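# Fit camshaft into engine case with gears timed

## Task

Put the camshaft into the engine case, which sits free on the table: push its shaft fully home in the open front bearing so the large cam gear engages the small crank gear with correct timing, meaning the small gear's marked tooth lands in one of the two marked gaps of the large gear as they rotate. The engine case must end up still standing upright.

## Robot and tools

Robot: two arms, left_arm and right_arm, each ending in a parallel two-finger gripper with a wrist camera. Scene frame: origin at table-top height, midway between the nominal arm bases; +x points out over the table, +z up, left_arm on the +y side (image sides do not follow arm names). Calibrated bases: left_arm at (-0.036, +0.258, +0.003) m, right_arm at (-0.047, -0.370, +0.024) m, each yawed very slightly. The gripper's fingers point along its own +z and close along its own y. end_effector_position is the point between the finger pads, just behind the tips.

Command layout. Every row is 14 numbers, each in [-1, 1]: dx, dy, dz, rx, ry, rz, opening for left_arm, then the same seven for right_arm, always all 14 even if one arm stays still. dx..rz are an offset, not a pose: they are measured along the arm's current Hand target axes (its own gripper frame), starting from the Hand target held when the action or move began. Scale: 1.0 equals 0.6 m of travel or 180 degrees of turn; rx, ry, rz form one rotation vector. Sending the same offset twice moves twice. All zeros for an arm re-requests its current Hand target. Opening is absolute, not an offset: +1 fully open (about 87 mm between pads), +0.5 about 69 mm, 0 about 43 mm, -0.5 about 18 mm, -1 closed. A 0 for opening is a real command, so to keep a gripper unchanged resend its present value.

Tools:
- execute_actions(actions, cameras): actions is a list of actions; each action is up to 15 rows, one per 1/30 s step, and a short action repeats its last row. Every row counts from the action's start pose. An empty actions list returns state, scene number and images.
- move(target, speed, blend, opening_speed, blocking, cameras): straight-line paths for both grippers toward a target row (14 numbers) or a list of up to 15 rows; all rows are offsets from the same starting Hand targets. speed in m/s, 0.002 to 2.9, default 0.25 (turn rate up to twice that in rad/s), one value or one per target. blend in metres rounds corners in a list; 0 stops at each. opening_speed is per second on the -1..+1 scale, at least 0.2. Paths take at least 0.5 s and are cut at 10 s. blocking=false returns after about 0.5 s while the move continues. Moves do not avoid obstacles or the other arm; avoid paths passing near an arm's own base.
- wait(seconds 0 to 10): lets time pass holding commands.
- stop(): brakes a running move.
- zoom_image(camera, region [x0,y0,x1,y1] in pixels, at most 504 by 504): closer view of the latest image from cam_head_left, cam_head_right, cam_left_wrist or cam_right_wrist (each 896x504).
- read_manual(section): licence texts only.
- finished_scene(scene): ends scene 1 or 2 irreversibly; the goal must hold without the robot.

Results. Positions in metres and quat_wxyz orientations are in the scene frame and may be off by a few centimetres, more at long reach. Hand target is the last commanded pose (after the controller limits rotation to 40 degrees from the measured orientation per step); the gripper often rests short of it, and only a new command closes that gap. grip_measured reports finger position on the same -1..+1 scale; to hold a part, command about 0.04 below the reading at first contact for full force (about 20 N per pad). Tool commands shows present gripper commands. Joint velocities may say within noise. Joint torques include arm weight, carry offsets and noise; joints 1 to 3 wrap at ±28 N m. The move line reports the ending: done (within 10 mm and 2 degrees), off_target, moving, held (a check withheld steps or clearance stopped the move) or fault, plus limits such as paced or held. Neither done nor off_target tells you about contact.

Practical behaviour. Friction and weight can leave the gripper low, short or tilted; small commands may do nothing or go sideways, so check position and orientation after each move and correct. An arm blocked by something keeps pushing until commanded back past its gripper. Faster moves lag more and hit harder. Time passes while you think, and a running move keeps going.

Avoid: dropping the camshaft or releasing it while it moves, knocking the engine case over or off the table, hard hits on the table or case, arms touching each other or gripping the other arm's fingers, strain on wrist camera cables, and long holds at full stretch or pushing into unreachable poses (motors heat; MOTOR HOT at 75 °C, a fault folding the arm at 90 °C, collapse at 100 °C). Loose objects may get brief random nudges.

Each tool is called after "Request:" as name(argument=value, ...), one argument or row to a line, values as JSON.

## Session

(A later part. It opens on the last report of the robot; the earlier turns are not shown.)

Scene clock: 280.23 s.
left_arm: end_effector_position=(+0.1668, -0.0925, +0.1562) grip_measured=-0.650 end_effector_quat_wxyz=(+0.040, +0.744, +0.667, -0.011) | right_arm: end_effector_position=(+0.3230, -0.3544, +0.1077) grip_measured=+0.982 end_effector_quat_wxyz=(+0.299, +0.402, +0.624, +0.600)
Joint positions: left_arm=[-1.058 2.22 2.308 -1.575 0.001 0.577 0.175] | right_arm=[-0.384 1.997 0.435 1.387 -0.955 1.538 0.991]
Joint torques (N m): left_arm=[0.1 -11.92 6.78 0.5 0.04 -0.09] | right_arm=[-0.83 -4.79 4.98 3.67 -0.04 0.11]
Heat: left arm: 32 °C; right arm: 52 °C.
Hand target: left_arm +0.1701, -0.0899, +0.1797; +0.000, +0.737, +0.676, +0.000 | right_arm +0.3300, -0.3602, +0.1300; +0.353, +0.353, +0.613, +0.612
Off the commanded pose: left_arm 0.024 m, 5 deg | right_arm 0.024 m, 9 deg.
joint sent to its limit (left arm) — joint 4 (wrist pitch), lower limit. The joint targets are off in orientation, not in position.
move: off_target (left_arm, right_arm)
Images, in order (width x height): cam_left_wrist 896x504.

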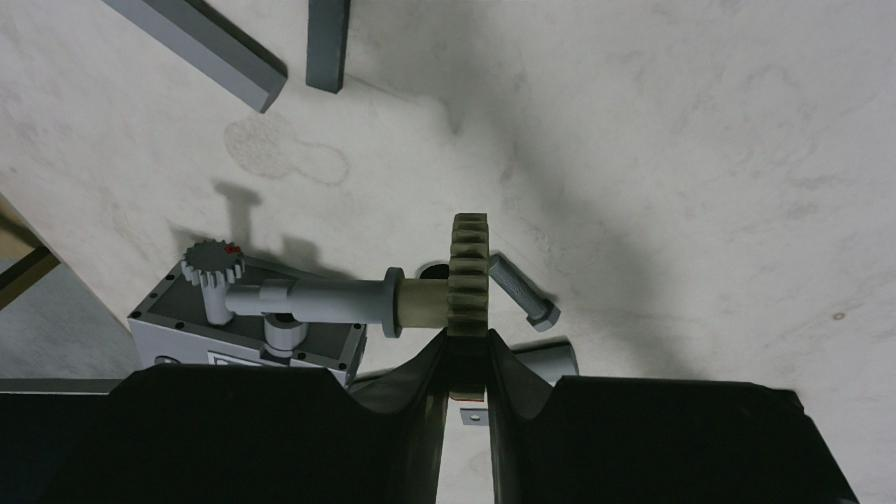

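Request:
move(
  target=[-0.0903,0.1165,0.05,-0.1169,-0.1701,-0.3703,-0.76,0,0,0,0,0,0,1],
  cameras=["all"],
  speed=0.2,
)

Request:
zoom_image(
  camera="cam_right_wrist",
  region=[440, 130, 620, 400],
)

Scene clock: 295.83 s.
left_arm: end_effector_position=(+0.2295, -0.1448, +0.1291) grip_measured=-0.650 end_effector_quat_wxyz=(+0.262, +0.226, +0.937, -0.050) | right_arm: end_effector_position=(+0.3230, -0.3544, +0.1077) grip_measured=+0.982 end_effector_quat_wxyz=(+0.299, +0.402, +0.624, +0.600)
Joint positions: left_arm=[-1.015 2.11 1.968 -0.979 -0.309 -0.513 0.175] | right_arm=[-0.384 1.997 0.435 1.387 -0.955 1.538 0.991]
Joint torques (N m): left_arm=[-0.66 -11.52 5.53 1.59 -0.38 -0.07] | right_arm=[-0.75 -4.85 4.89 3.63 -0.03 0.09]
Heat: left arm: 33 °C; right arm: 53 °C.
Hand target: left_arm +0.2350, -0.1499, +0.1498; +0.293, +0.215, +0.929, -0.068 | right_arm +0.3300, -0.3602, +0.1300; +0.353, +0.353, +0.613, +0.612
Off the commanded pose: left_arm 0.022 m, 4 deg | right_arm 0.024 m, 9 deg.
move: off_target (left_arm, right_arm)

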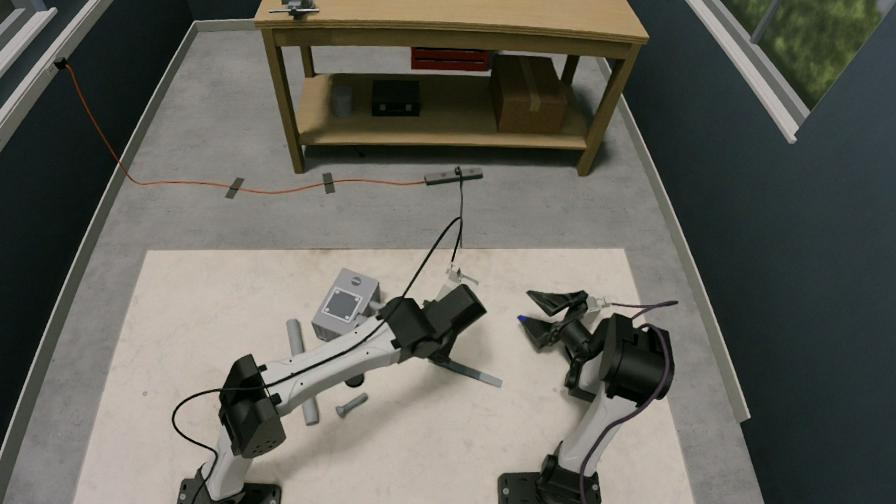

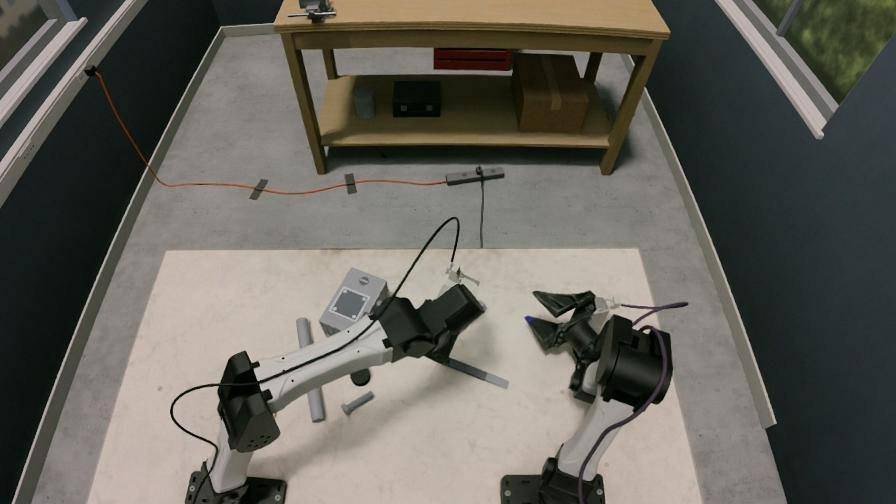

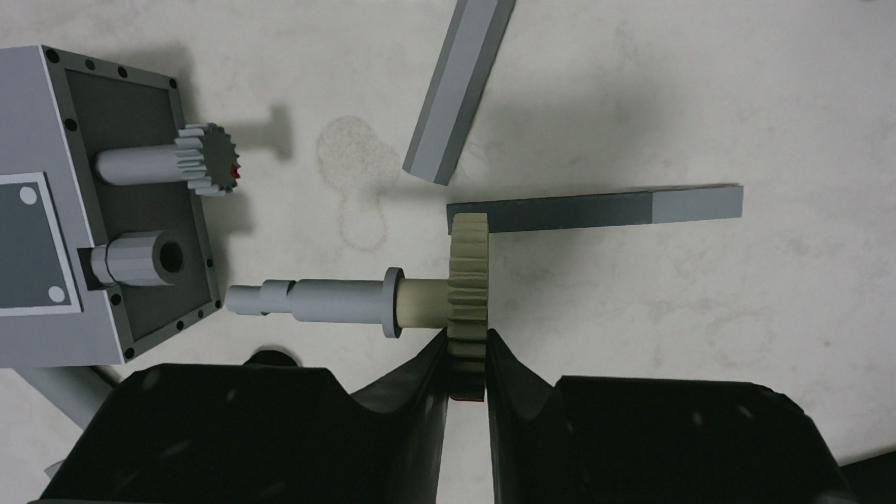

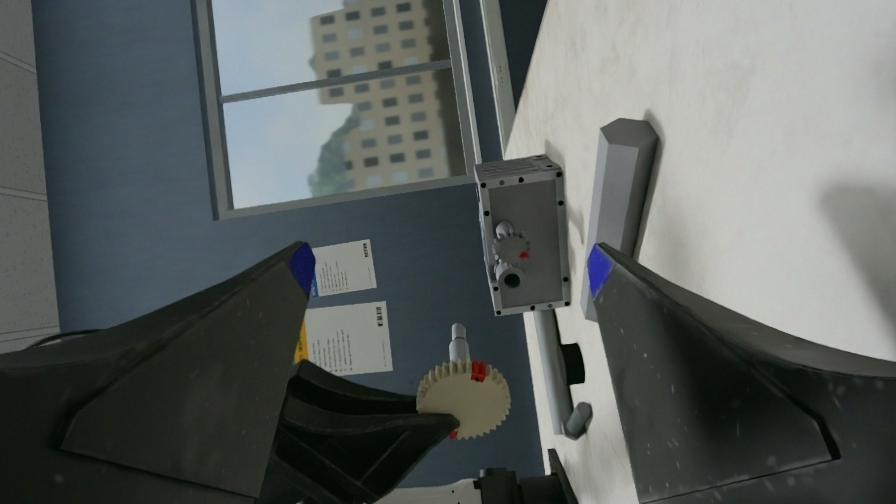

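Scaled by 1.867 from the camera's 896x504 image, which has a finer 1280x720 frame.

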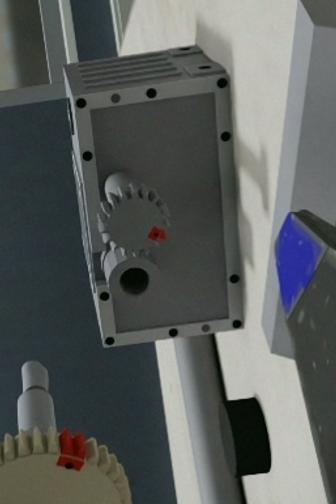

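Request:
zoom_image(
  camera="cam_right_wrist",
  region=[405, 315, 525, 450],
)

Request:
zoom_image(
  camera="cam_left_wrist",
  region=[0, 100, 500, 420],
)

Request:
zoom_image(
  camera="cam_right_wrist",
  region=[470, 205, 560, 305],
)

Scaled by 3.733 from the camera's 896x504 image, which has a finer 1280x720 frame.

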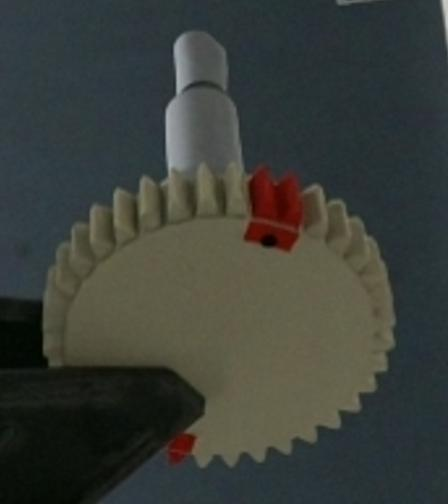

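Scaled by 1.008 from the camera's 896x504 image, which has a finer 1280x720 frame.

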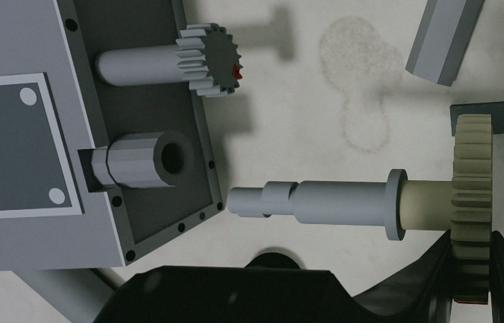

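Scaled by 5.040 from the camera's 896x504 image, which has a finer 1280x720 frame.

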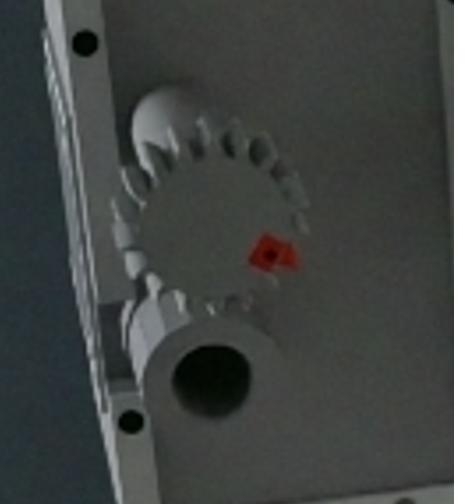

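Request:
move(
  target=[0.0232,0.0383,0.0553,-0.0038,0,-0.0191,-0.76,0,0,0,0,0,0,1],
  cameras=["cam_left_wrist","cam_right_wrist"],
  speed=0.1,
)

Request:
zoom_image(
  camera="cam_left_wrist",
  region=[40, 150, 440, 400],
)

Request:
zoom_image(
  camera="cam_right_wrist",
  region=[430, 200, 570, 420],
)

Scene clock: 334.27 s.
left_arm: end_effector_position=(+0.2455, -0.1256, +0.0915) grip_measured=-0.650 end_effector_quat_wxyz=(+0.264, +0.197, +0.943, -0.046) | right_arm: end_effector_position=(+0.3230, -0.3544, +0.1077) grip_measured=+0.982 end_effector_quat_wxyz=(+0.299, +0.402, +0.624, +0.600)
Joint positions: left_arm=[-0.965 2.074 1.764 -0.808 -0.31 -0.525 0.175] | right_arm=[-0.384 1.997 0.435 1.387 -0.955 1.538 0.991]
Joint torques (N m): left_arm=[-0.28 -11.79 5.71 1.6 -0.17 -0.06] | right_arm=[-0.75 -4.83 4.97 3.65 -0.02 0.08]
Heat: left arm: 39 °C; right arm: 54 °C.
Hand target: left_arm +0.2518, -0.1326, +0.1145; +0.292, +0.185, +0.936, -0.071 | right_arm +0.3300, -0.3602, +0.1300; +0.353, +0.353, +0.613, +0.612
Off the commanded pose: left_arm 0.025 m, 5 deg | right_arm 0.024 m, 9 deg.
move: off_target (left_arm, right_arm)
Images, in order (width x height): cam_left_wrist 896x504, cam_right_wrist 896x504.

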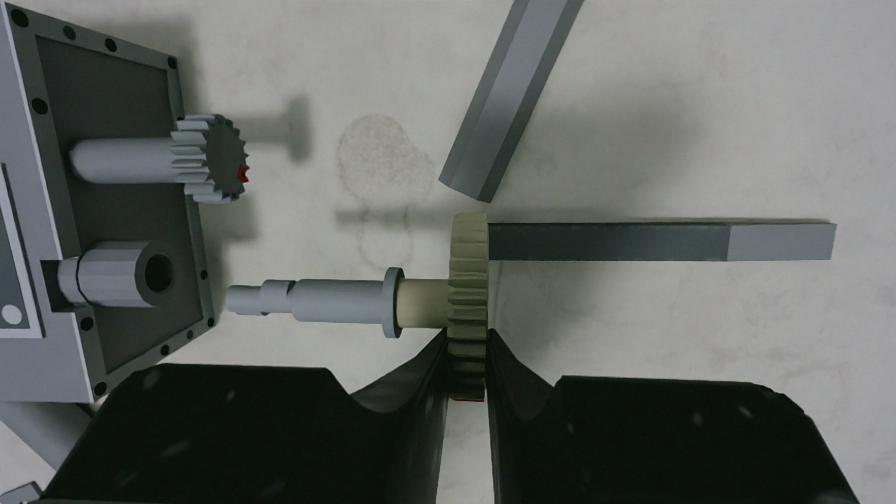

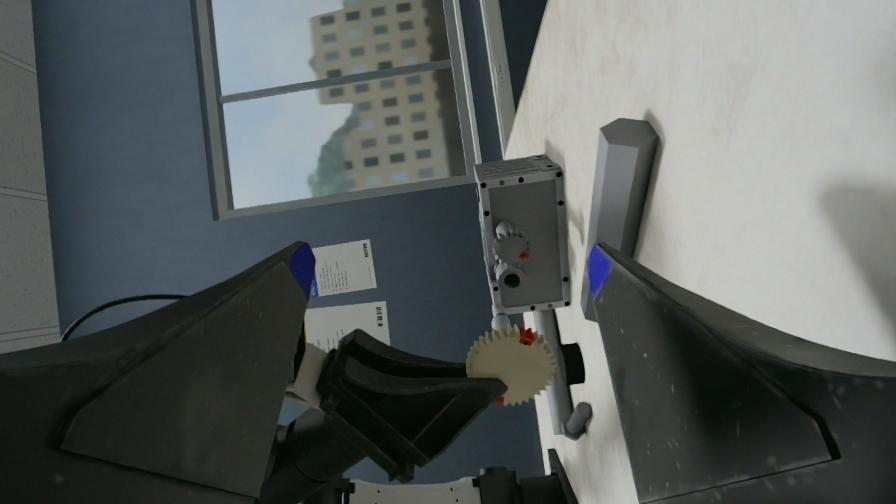

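Scaled by 1.260 from the camera's 896x504 image, which has a finer 1280x720 frame.

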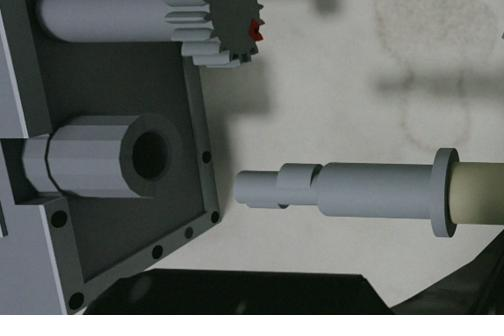

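Scaled by 2.291 from the camera's 896x504 image, which has a finer 1280x720 frame.

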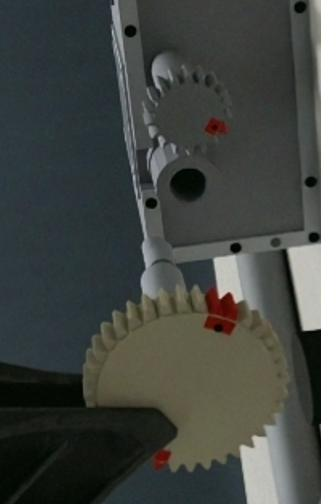

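Request:
move(
  target=[0.008,0.0207,0.0237,0.0046,0,-0.0032,-0.76,0,0,0,0,0,0,1],
  cameras=["cam_left_wrist","cam_right_wrist"],
  speed=0.08,
)

Request:
zoom_image(
  camera="cam_left_wrist",
  region=[80, 200, 340, 380],
)

Request:
zoom_image(
  camera="cam_right_wrist",
  region=[470, 220, 570, 340],
)

Scene clock: 360.43 s.
left_arm: end_effector_position=(+0.2535, -0.1163, +0.0767) grip_measured=-0.650 end_effector_quat_wxyz=(+0.263, +0.188, +0.945, -0.054) | right_arm: end_effector_position=(+0.3230, -0.3544, +0.1077) grip_measured=+0.982 end_effector_quat_wxyz=(+0.299, +0.402, +0.624, +0.600)
Joint positions: left_arm=[-0.932 2.055 1.674 -0.721 -0.287 -0.515 0.175] | right_arm=[-0.384 1.997 0.435 1.387 -0.955 1.538 0.991]
Joint torques (N m): left_arm=[-0.12 -11.78 5.67 1.64 -0.09 0.08] | right_arm=[-0.83 -4.82 5.01 3.63 -0.02 0.11]
Heat: left arm: 38 °C; right arm: 55 °C.
Hand target: left_arm +0.2606, -0.1231, +0.0999; +0.290, +0.183, +0.936, -0.079 | right_arm +0.3300, -0.3602, +0.1300; +0.353, +0.353, +0.613, +0.612
Off the commanded pose: left_arm 0.025 m, 4 deg | right_arm 0.024 m, 9 deg.
move: off_target (left_arm, right_arm)
Images, in order (width x height): cam_left_wrist 896x504, cam_right_wrist 896x504.

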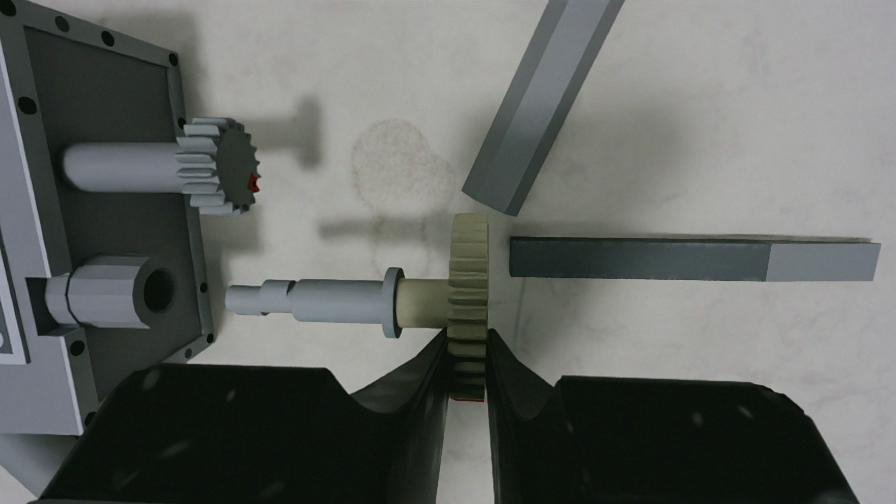

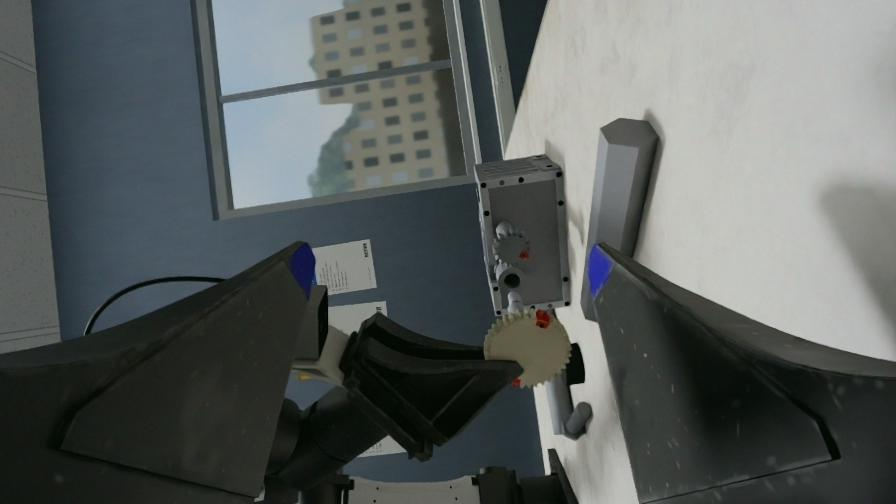

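Scaled by 1.938 from the camera's 896x504 image, which has a finer 1280x720 frame.

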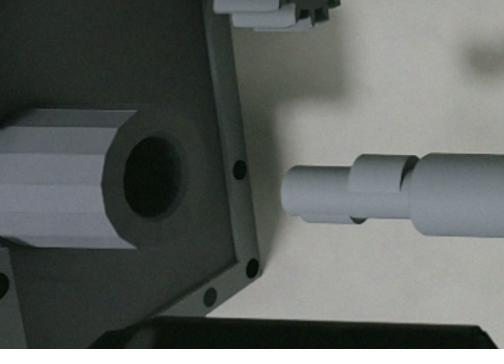

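Scaled by 4.200 from the camera's 896x504 image, which has a finer 1280x720 frame.

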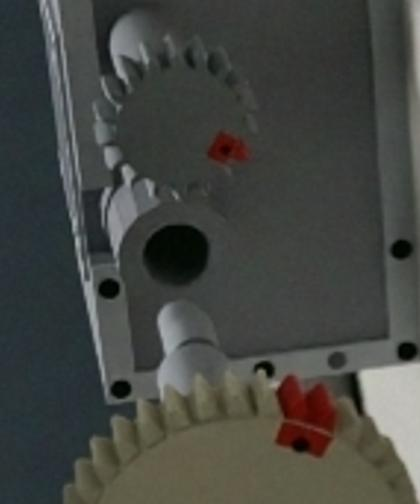

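Request:
move(
  target=[-0.0025,0.02,0.0057,0,0,0,-0.76,0,0,0,0,0,0,1],
  cameras=["cam_left_wrist","cam_right_wrist"],
  speed=0.06,
)

Request:
zoom_image(
  camera="cam_left_wrist",
  region=[80, 200, 340, 380],
)

Request:
zoom_image(
  camera="cam_right_wrist",
  region=[485, 250, 545, 320],
)

Scene clock: 380.47 s.
left_arm: end_effector_position=(+0.2605, -0.1069, +0.0741) grip_measured=-0.650 end_effector_quat_wxyz=(+0.262, +0.188, +0.945, -0.054) | right_arm: end_effector_position=(+0.3230, -0.3544, +0.1077) grip_measured=+0.982 end_effector_quat_wxyz=(+0.299, +0.402, +0.624, +0.600)
Joint positions: left_arm=[-0.905 2.041 1.643 -0.698 -0.273 -0.49 0.175] | right_arm=[-0.384 1.997 0.435 1.387 -0.955 1.538 0.991]
Joint torques (N m): left_arm=[-0.03 -11.7 5.59 1.66 -0.08 0.09] | right_arm=[-0.73 -4.86 4.97 3.63 -0.04 0.09]
Heat: left arm: 43 °C; right arm: 55 °C.
Hand target: left_arm +0.2680, -0.1134, +0.0973; +0.290, +0.183, +0.936, -0.079 | right_arm +0.3300, -0.3602, +0.1300; +0.353, +0.353, +0.613, +0.612
Off the commanded pose: left_arm 0.025 m, 4 deg | right_arm 0.024 m, 9 deg.
move: off_target (left_arm, right_arm)
Images, in order (width x height): cam_left_wrist 896x504, cam_right_wrist 896x504.

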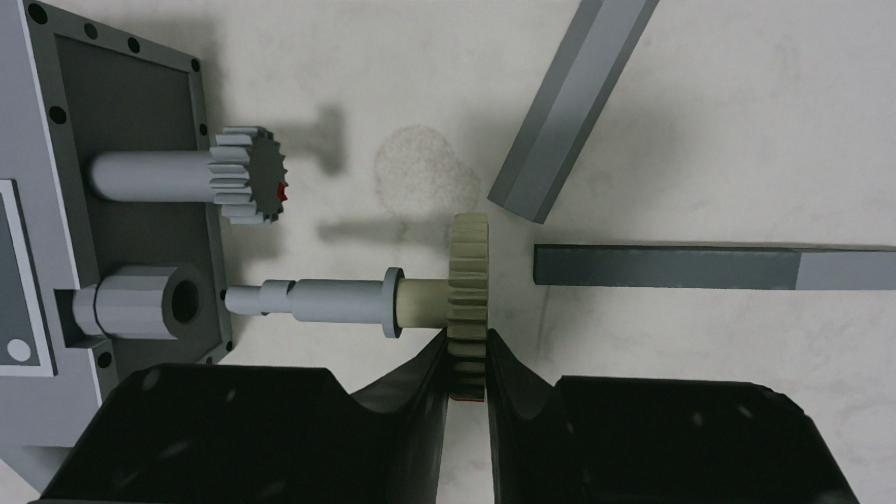

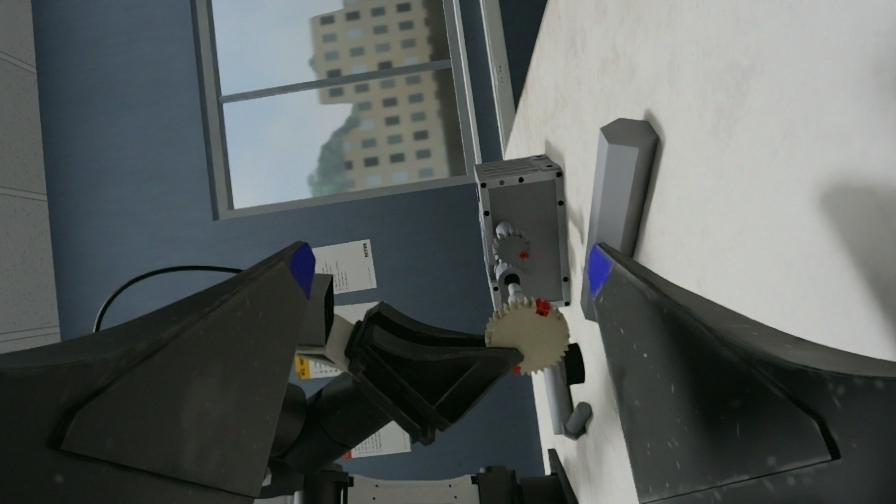

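Scaled by 1.938 from the camera's 896x504 image, which has a finer 1280x720 frame.

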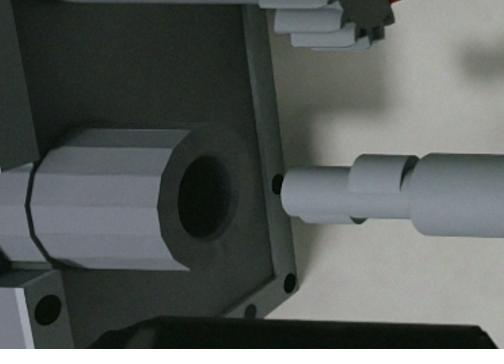

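Scaled by 7.200 from the camera's 896x504 image, which has a finer 1280x720 frame.

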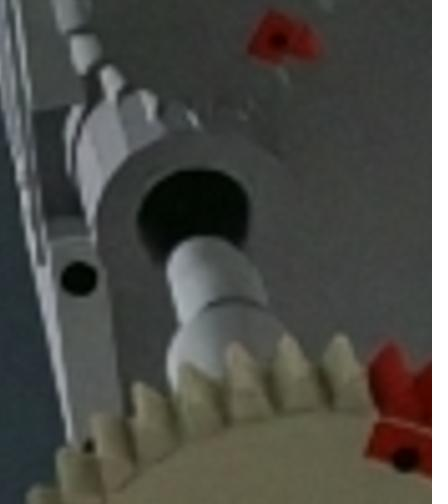

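Request:
move(
  target=[-0.0017,0.042,-0.0012,0,0,0,-0.76,0,0,0,0,0,0,1],
  cameras=["cam_left_wrist","cam_right_wrist"],
  speed=0.05,
)

Request:
zoom_image(
  camera="cam_left_wrist",
  region=[120, 220, 340, 370],
)

Request:
zoom_image(
  camera="cam_right_wrist",
  region=[485, 240, 545, 310],
)

Scene clock: 388.07 s.
left_arm: end_effector_position=(+0.2709, -0.0836, +0.0756) grip_measured=-0.650 end_effector_quat_wxyz=(+0.262, +0.186, +0.945, -0.056) | right_arm: end_effector_position=(+0.3230, -0.3544, +0.1077) grip_measured=+0.982 end_effector_quat_wxyz=(+0.299, +0.402, +0.624, +0.600)
Joint positions: left_arm=[-0.85 1.989 1.571 -0.665 -0.245 -0.444 0.175] | right_arm=[-0.384 1.997 0.435 1.387 -0.955 1.538 0.991]
Joint torques (N m): left_arm=[-0.09 -11.23 5.61 1.72 -0.05 0.07] | right_arm=[-0.73 -4.85 5 3.63 -0.03 0.09]
Heat: left arm: 42 °C; right arm: 56 °C.
Hand target: left_arm +0.2782, -0.0903, +0.0976; +0.290, +0.183, +0.936, -0.079 | right_arm +0.3300, -0.3602, +0.1300; +0.353, +0.353, +0.613, +0.612
Off the commanded pose: left_arm 0.024 m, 4 deg | right_arm 0.024 m, 9 deg.
move: off_target (left_arm, right_arm)
Images, in order (width x height): cam_left_wrist 896x504, cam_right_wrist 896x504.

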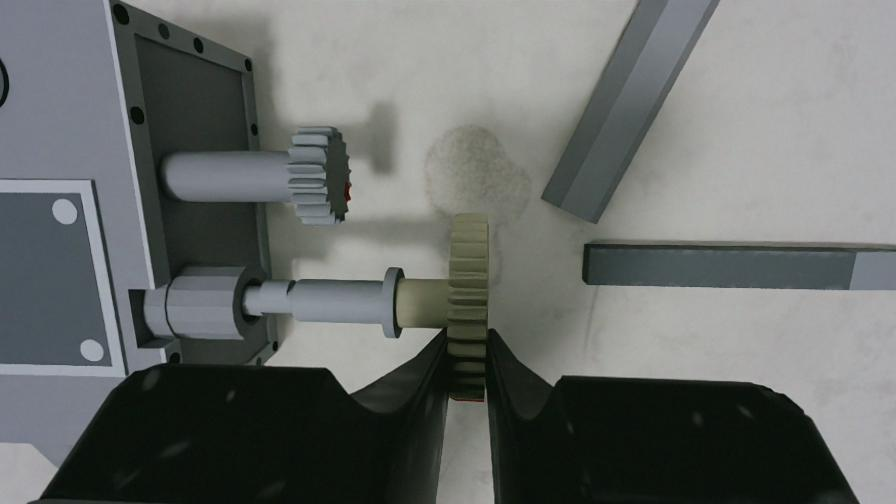

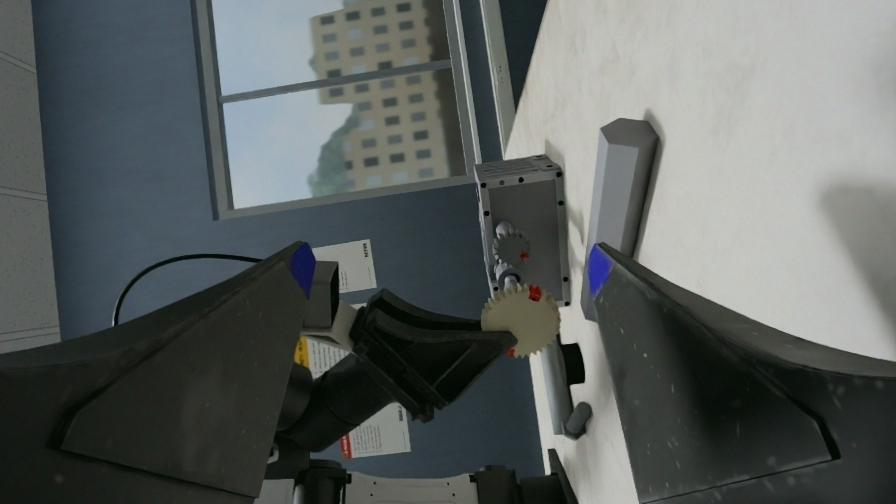

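Scaled by 2.291 from the camera's 896x504 image, which has a finer 1280x720 frame.

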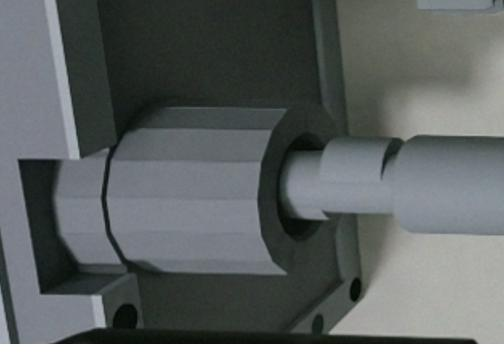

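Scaled by 7.200 from the camera's 896x504 image, which has a finer 1280x720 frame.

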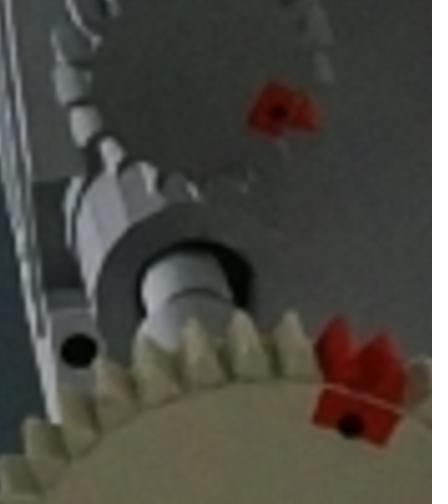

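Request:
move(
  target=[0.0009,0.026,0.0020,0,0,0,-0.76,0,0,0,0,0,0,1],
  cameras=["cam_left_wrist","cam_right_wrist"],
  speed=0.05,
)

Request:
zoom_image(
  camera="cam_left_wrist",
  region=[160, 220, 380, 370],
)

Request:
zoom_image(
  camera="cam_right_wrist",
  region=[485, 235, 545, 305],
)

Scene clock: 395.87 s.
left_arm: end_effector_position=(+0.2755, -0.0692, +0.0734) grip_measured=-0.650 end_effector_quat_wxyz=(+0.259, +0.187, +0.946, -0.055) | right_arm: end_effector_position=(+0.3230, -0.3544, +0.1077) grip_measured=+0.982 end_effector_quat_wxyz=(+0.299, +0.402, +0.624, +0.600)
Joint positions: left_arm=[-0.818 1.962 1.525 -0.643 -0.227 -0.415 0.175] | right_arm=[-0.384 1.997 0.435 1.387 -0.955 1.538 0.991]
Joint torques (N m): left_arm=[0.05 -11.02 5.64 1.74 -0.06 0.12] | right_arm=[-0.77 -4.81 4.94 3.63 -0.04 0.09]
Heat: left arm: 42 °C; right arm: 56 °C.
Hand target: left_arm +0.2845, -0.0762, +0.0956; +0.290, +0.183, +0.936, -0.079 | right_arm +0.3300, -0.3602, +0.1300; +0.353, +0.353, +0.613, +0.612
Off the commanded pose: left_arm 0.025 m, 5 deg | right_arm 0.024 m, 9 deg.
move: off_target (left_arm, right_arm)
Images, in order (width x height): cam_left_wrist 896x504, cam_right_wrist 896x504.

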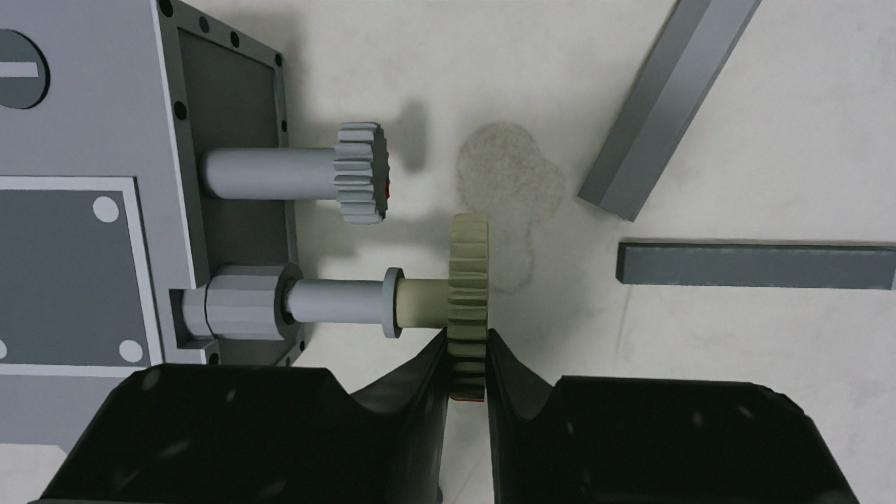

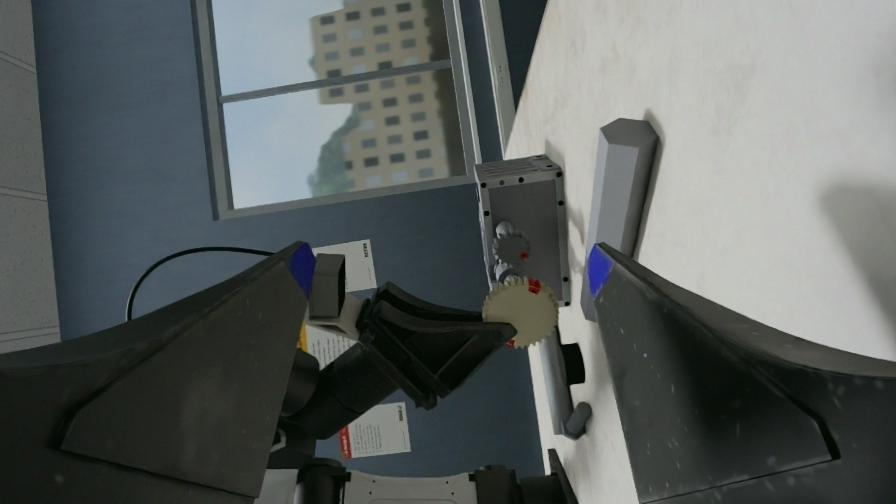

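Scaled by 2.291 from the camera's 896x504 image, which has a finer 1280x720 frame.

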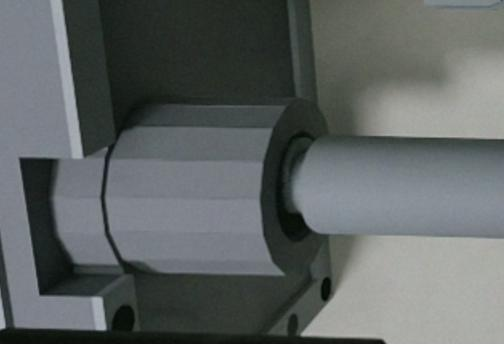

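Scaled by 7.200 from the camera's 896x504 image, which has a finer 1280x720 frame.

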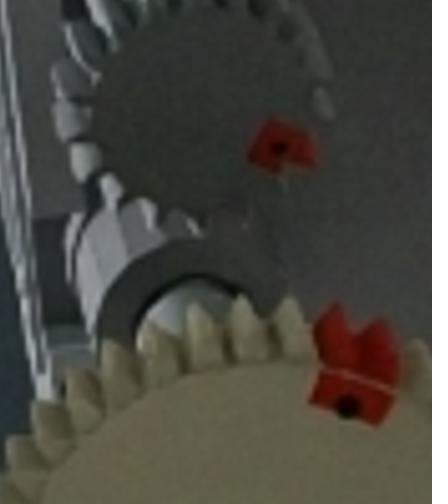

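Request:
move(
  target=[-0.0005,0.018,-0.0004,0,0,0,-0.76,0,0,0,0,0,0,1],
  cameras=["cam_left_wrist","cam_right_wrist"],
  speed=0.05,
)

Request:
zoom_image(
  camera="cam_left_wrist",
  region=[180, 220, 500, 420],
)

Request:
zoom_image(
  camera="cam_right_wrist",
  region=[470, 215, 570, 355],
)

Scene clock: 406.33 s.
left_arm: end_effector_position=(+0.2787, -0.0609, +0.0731) grip_measured=-0.650 end_effector_quat_wxyz=(+0.258, +0.188, +0.946, -0.058) | right_arm: end_effector_position=(+0.3230, -0.3544, +0.1077) grip_measured=+0.982 end_effector_quat_wxyz=(+0.299, +0.402, +0.624, +0.600)
Joint positions: left_arm=[-0.796 1.944 1.498 -0.629 -0.211 -0.395 0.175] | right_arm=[-0.384 1.997 0.435 1.387 -0.955 1.538 0.991]
Joint torques (N m): left_arm=[0.14 -10.96 5.65 1.74 -0.05 0.06] | right_arm=[-0.69 -4.85 4.98 3.64 -0.04 0.09]
Heat: left arm: 41 °C; right arm: 56 °C.
Hand target: left_arm +0.2888, -0.0662, +0.0955; +0.290, +0.183, +0.936, -0.079 | right_arm +0.3300, -0.3602, +0.1300; +0.353, +0.353, +0.613, +0.612
Off the commanded pose: left_arm 0.025 m, 5 deg | right_arm 0.024 m, 9 deg.
move: off_target (left_arm, right_arm)
Images, in order (width x height): cam_left_wrist 896x504, cam_right_wrist 896x504.

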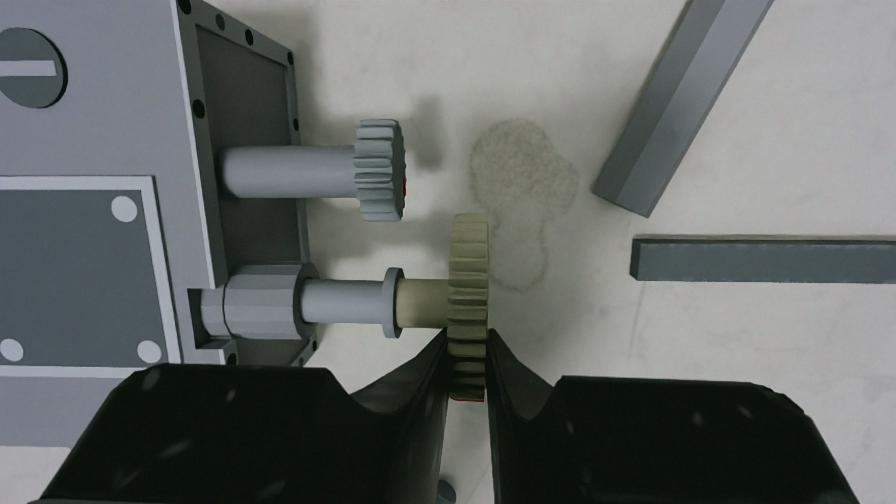

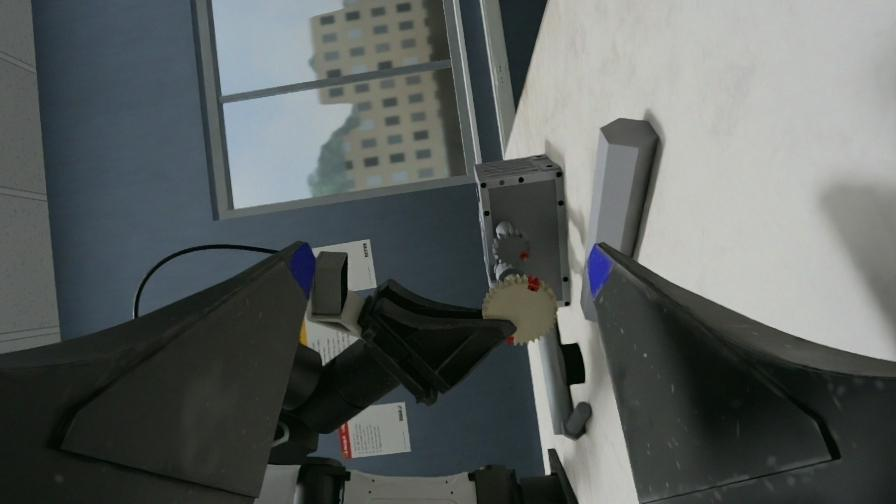

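Scaled by 1.575 from the camera's 896x504 image, which has a finer 1280x720 frame.

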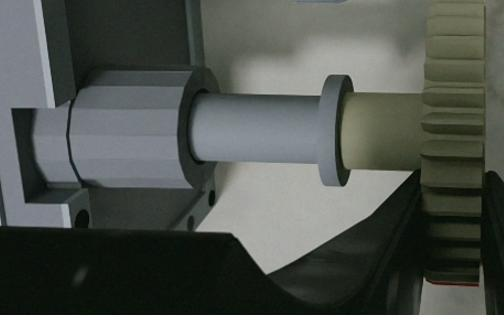

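Scaled by 3.600 from the camera's 896x504 image, which has a finer 1280x720 frame.

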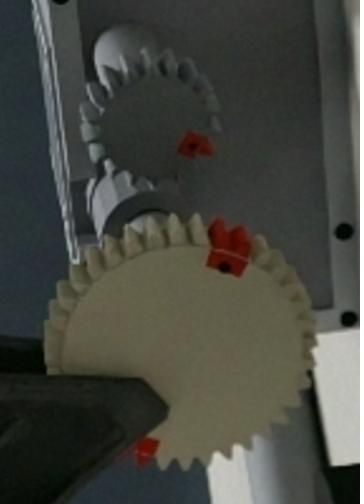

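Request:
move(
  target=[-0.0005,0.014,-0.0004,0,0,0,-0.76,0,0,0,0,0,0,1],
  cameras=["cam_left_wrist","cam_right_wrist"],
  speed=0.05,
)

Request:
zoom_image(
  camera="cam_left_wrist",
  region=[180, 100, 500, 420],
)

Request:
zoom_image(
  camera="cam_right_wrist",
  region=[470, 215, 570, 355],
)

Scene clock: 413.83 s.
left_arm: end_effector_position=(+0.2790, -0.0585, +0.0734) grip_measured=-0.650 end_effector_quat_wxyz=(+0.256, +0.191, +0.945, -0.065) | right_arm: end_effector_position=(+0.3230, -0.3544, +0.1077) grip_measured=+0.982 end_effector_quat_wxyz=(+0.299, +0.402, +0.624, +0.600)
Joint positions: left_arm=[-0.784 1.932 1.481 -0.616 -0.19 -0.381 0.175] | right_arm=[-0.384 1.997 0.435 1.387 -0.955 1.538 0.991]
Joint torques (N m): left_arm=[0.83 -10.89 5.6 1.71 -0.15 0.12] | right_arm=[-0.73 -4.83 4.98 3.66 -0.03 0.11]
Heat: left arm: 41 °C; right arm: 56 °C.
Hand target: left_arm +0.2921, -0.0584, +0.0953; +0.290, +0.183, +0.936, -0.079 | right_arm +0.3300, -0.3602, +0.1300; +0.353, +0.353, +0.613, +0.612
Off the commanded pose: left_arm 0.026 m, 4 deg | right_arm 0.024 m, 9 deg.
move: off_target (left_arm, right_arm)
Images, in order (width x height): cam_left_wrist 896x504, cam_right_wrist 896x504.

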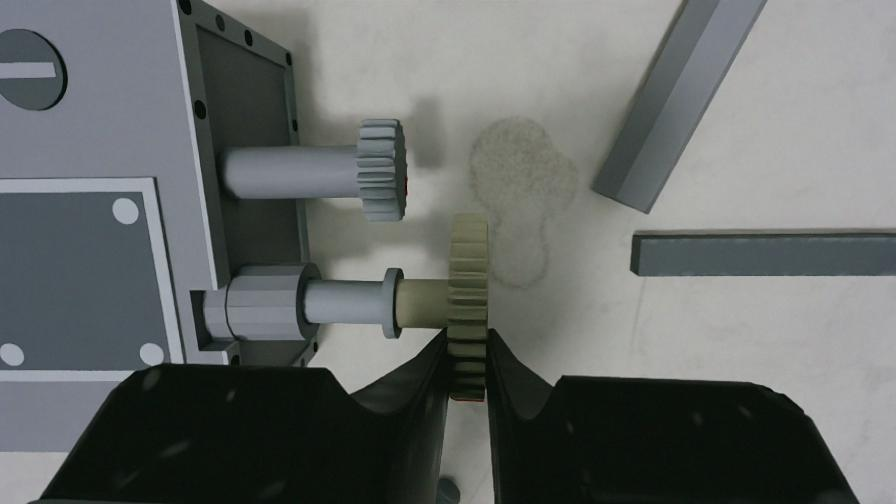

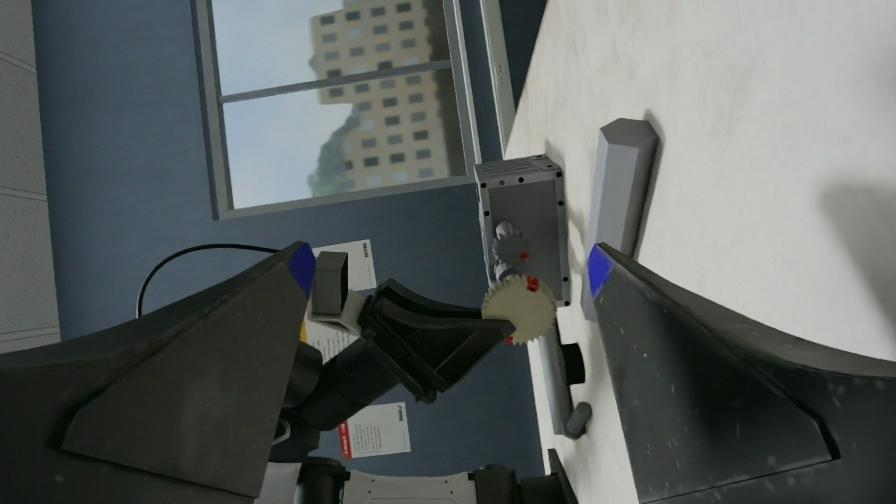

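Scaled by 1.575 from the camera's 896x504 image, which has a finer 1280x720 frame.

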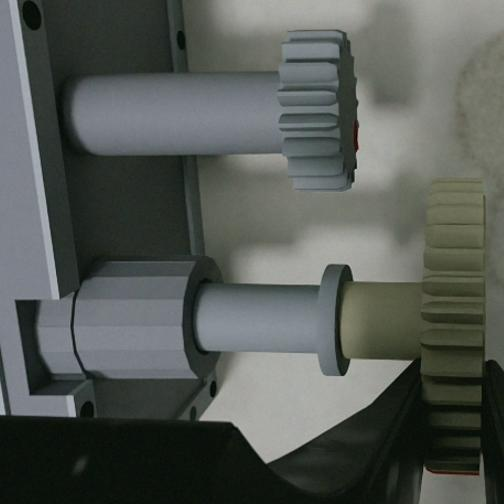

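Scaled by 3.600 from the camera's 896x504 image, which has a finer 1280x720 frame.

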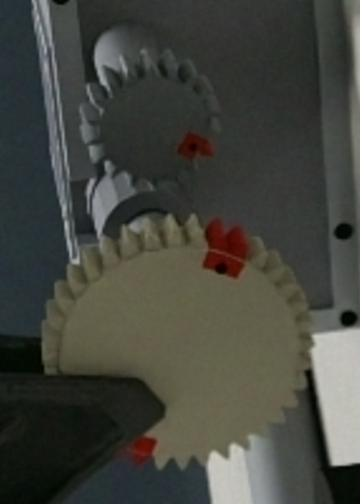

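Request:
move(
  target=[
    [0,-0.0095,0,0,0,0,-0.76,0,0,0,0,0,0,1],
    [0,-0.0095,0,0,0,0,-0.57,0,0,0,0,0,0,1],
  ],
  cameras=["cam_left_wrist","cam_right_wrist"],
  speed=0.05,
  opening_speed=0.3,
)

Request:
zoom_image(
  camera="cam_right_wrist",
  region=[470, 215, 570, 355],
)

Scene clock: 426.27 s.
left_arm: end_effector_position=(+0.2799, -0.0588, +0.0744) grip_measured=-0.570 end_effector_quat_wxyz=(+0.259, +0.190, +0.945, -0.066) | right_arm: end_effector_position=(+0.3230, -0.3544, +0.1077) grip_measured=+0.982 end_effector_quat_wxyz=(+0.299, +0.402, +0.624, +0.600)
Joint positions: left_arm=[-0.784 1.93 1.481 -0.612 -0.193 -0.381 0.215] | right_arm=[-0.384 1.997 0.435 1.387 -0.955 1.538 0.991]
Joint torques (N m): left_arm=[-0.17 -10.17 6.68 1.61 -0.18 0.02] | right_arm=[-0.76 -4.82 5.04 3.62 -0.02 0.11]
Heat: left arm: 43 °C; right arm: 57 °C.
Hand target: left_arm +0.2899, -0.0637, +0.0957; +0.290, +0.183, +0.936, -0.079 | right_arm +0.3300, -0.3602, +0.1300; +0.353, +0.353, +0.613, +0.612
Off the commanded pose: left_arm 0.024 m, 4 deg | right_arm 0.024 m, 9 deg.
move: off_target (left_arm, right_arm); target 2's new opening was sent with left_arm's hand 0.025 m and 4 deg from that target
Images, in order (width x height): cam_left_wrist 896x504, cam_right_wrist 896x504.

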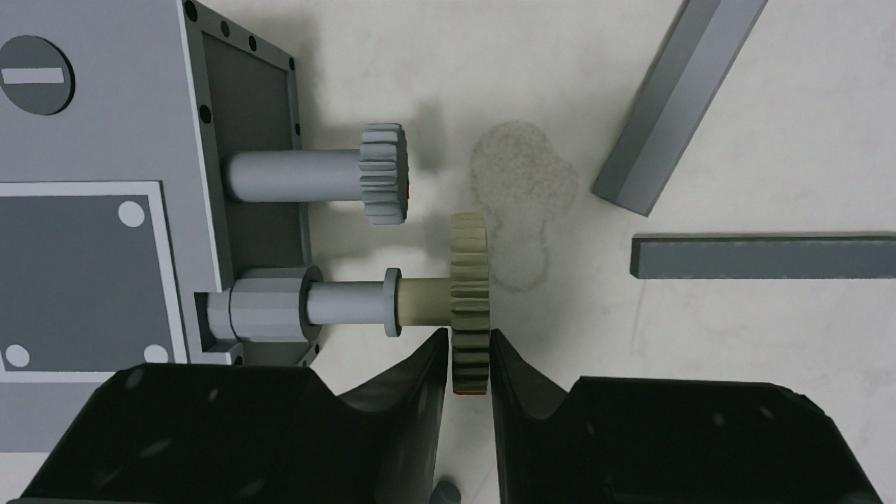

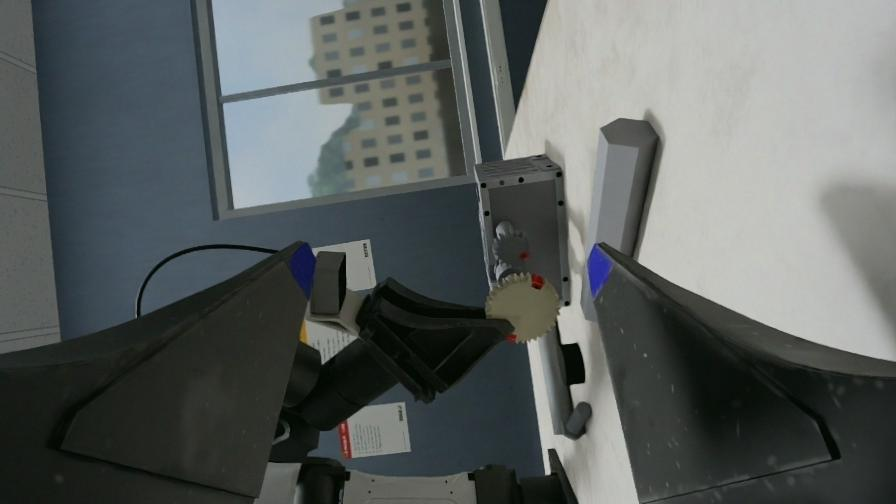

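Scaled by 3.600 from the camera's 896x504 image, which has a finer 1280x720 frame.

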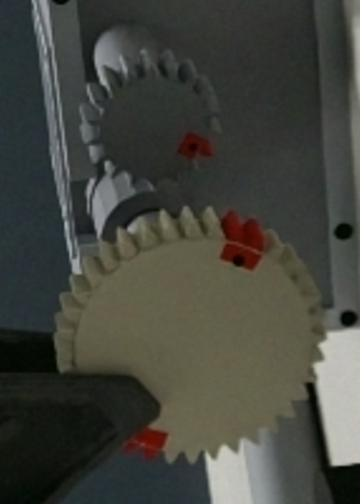

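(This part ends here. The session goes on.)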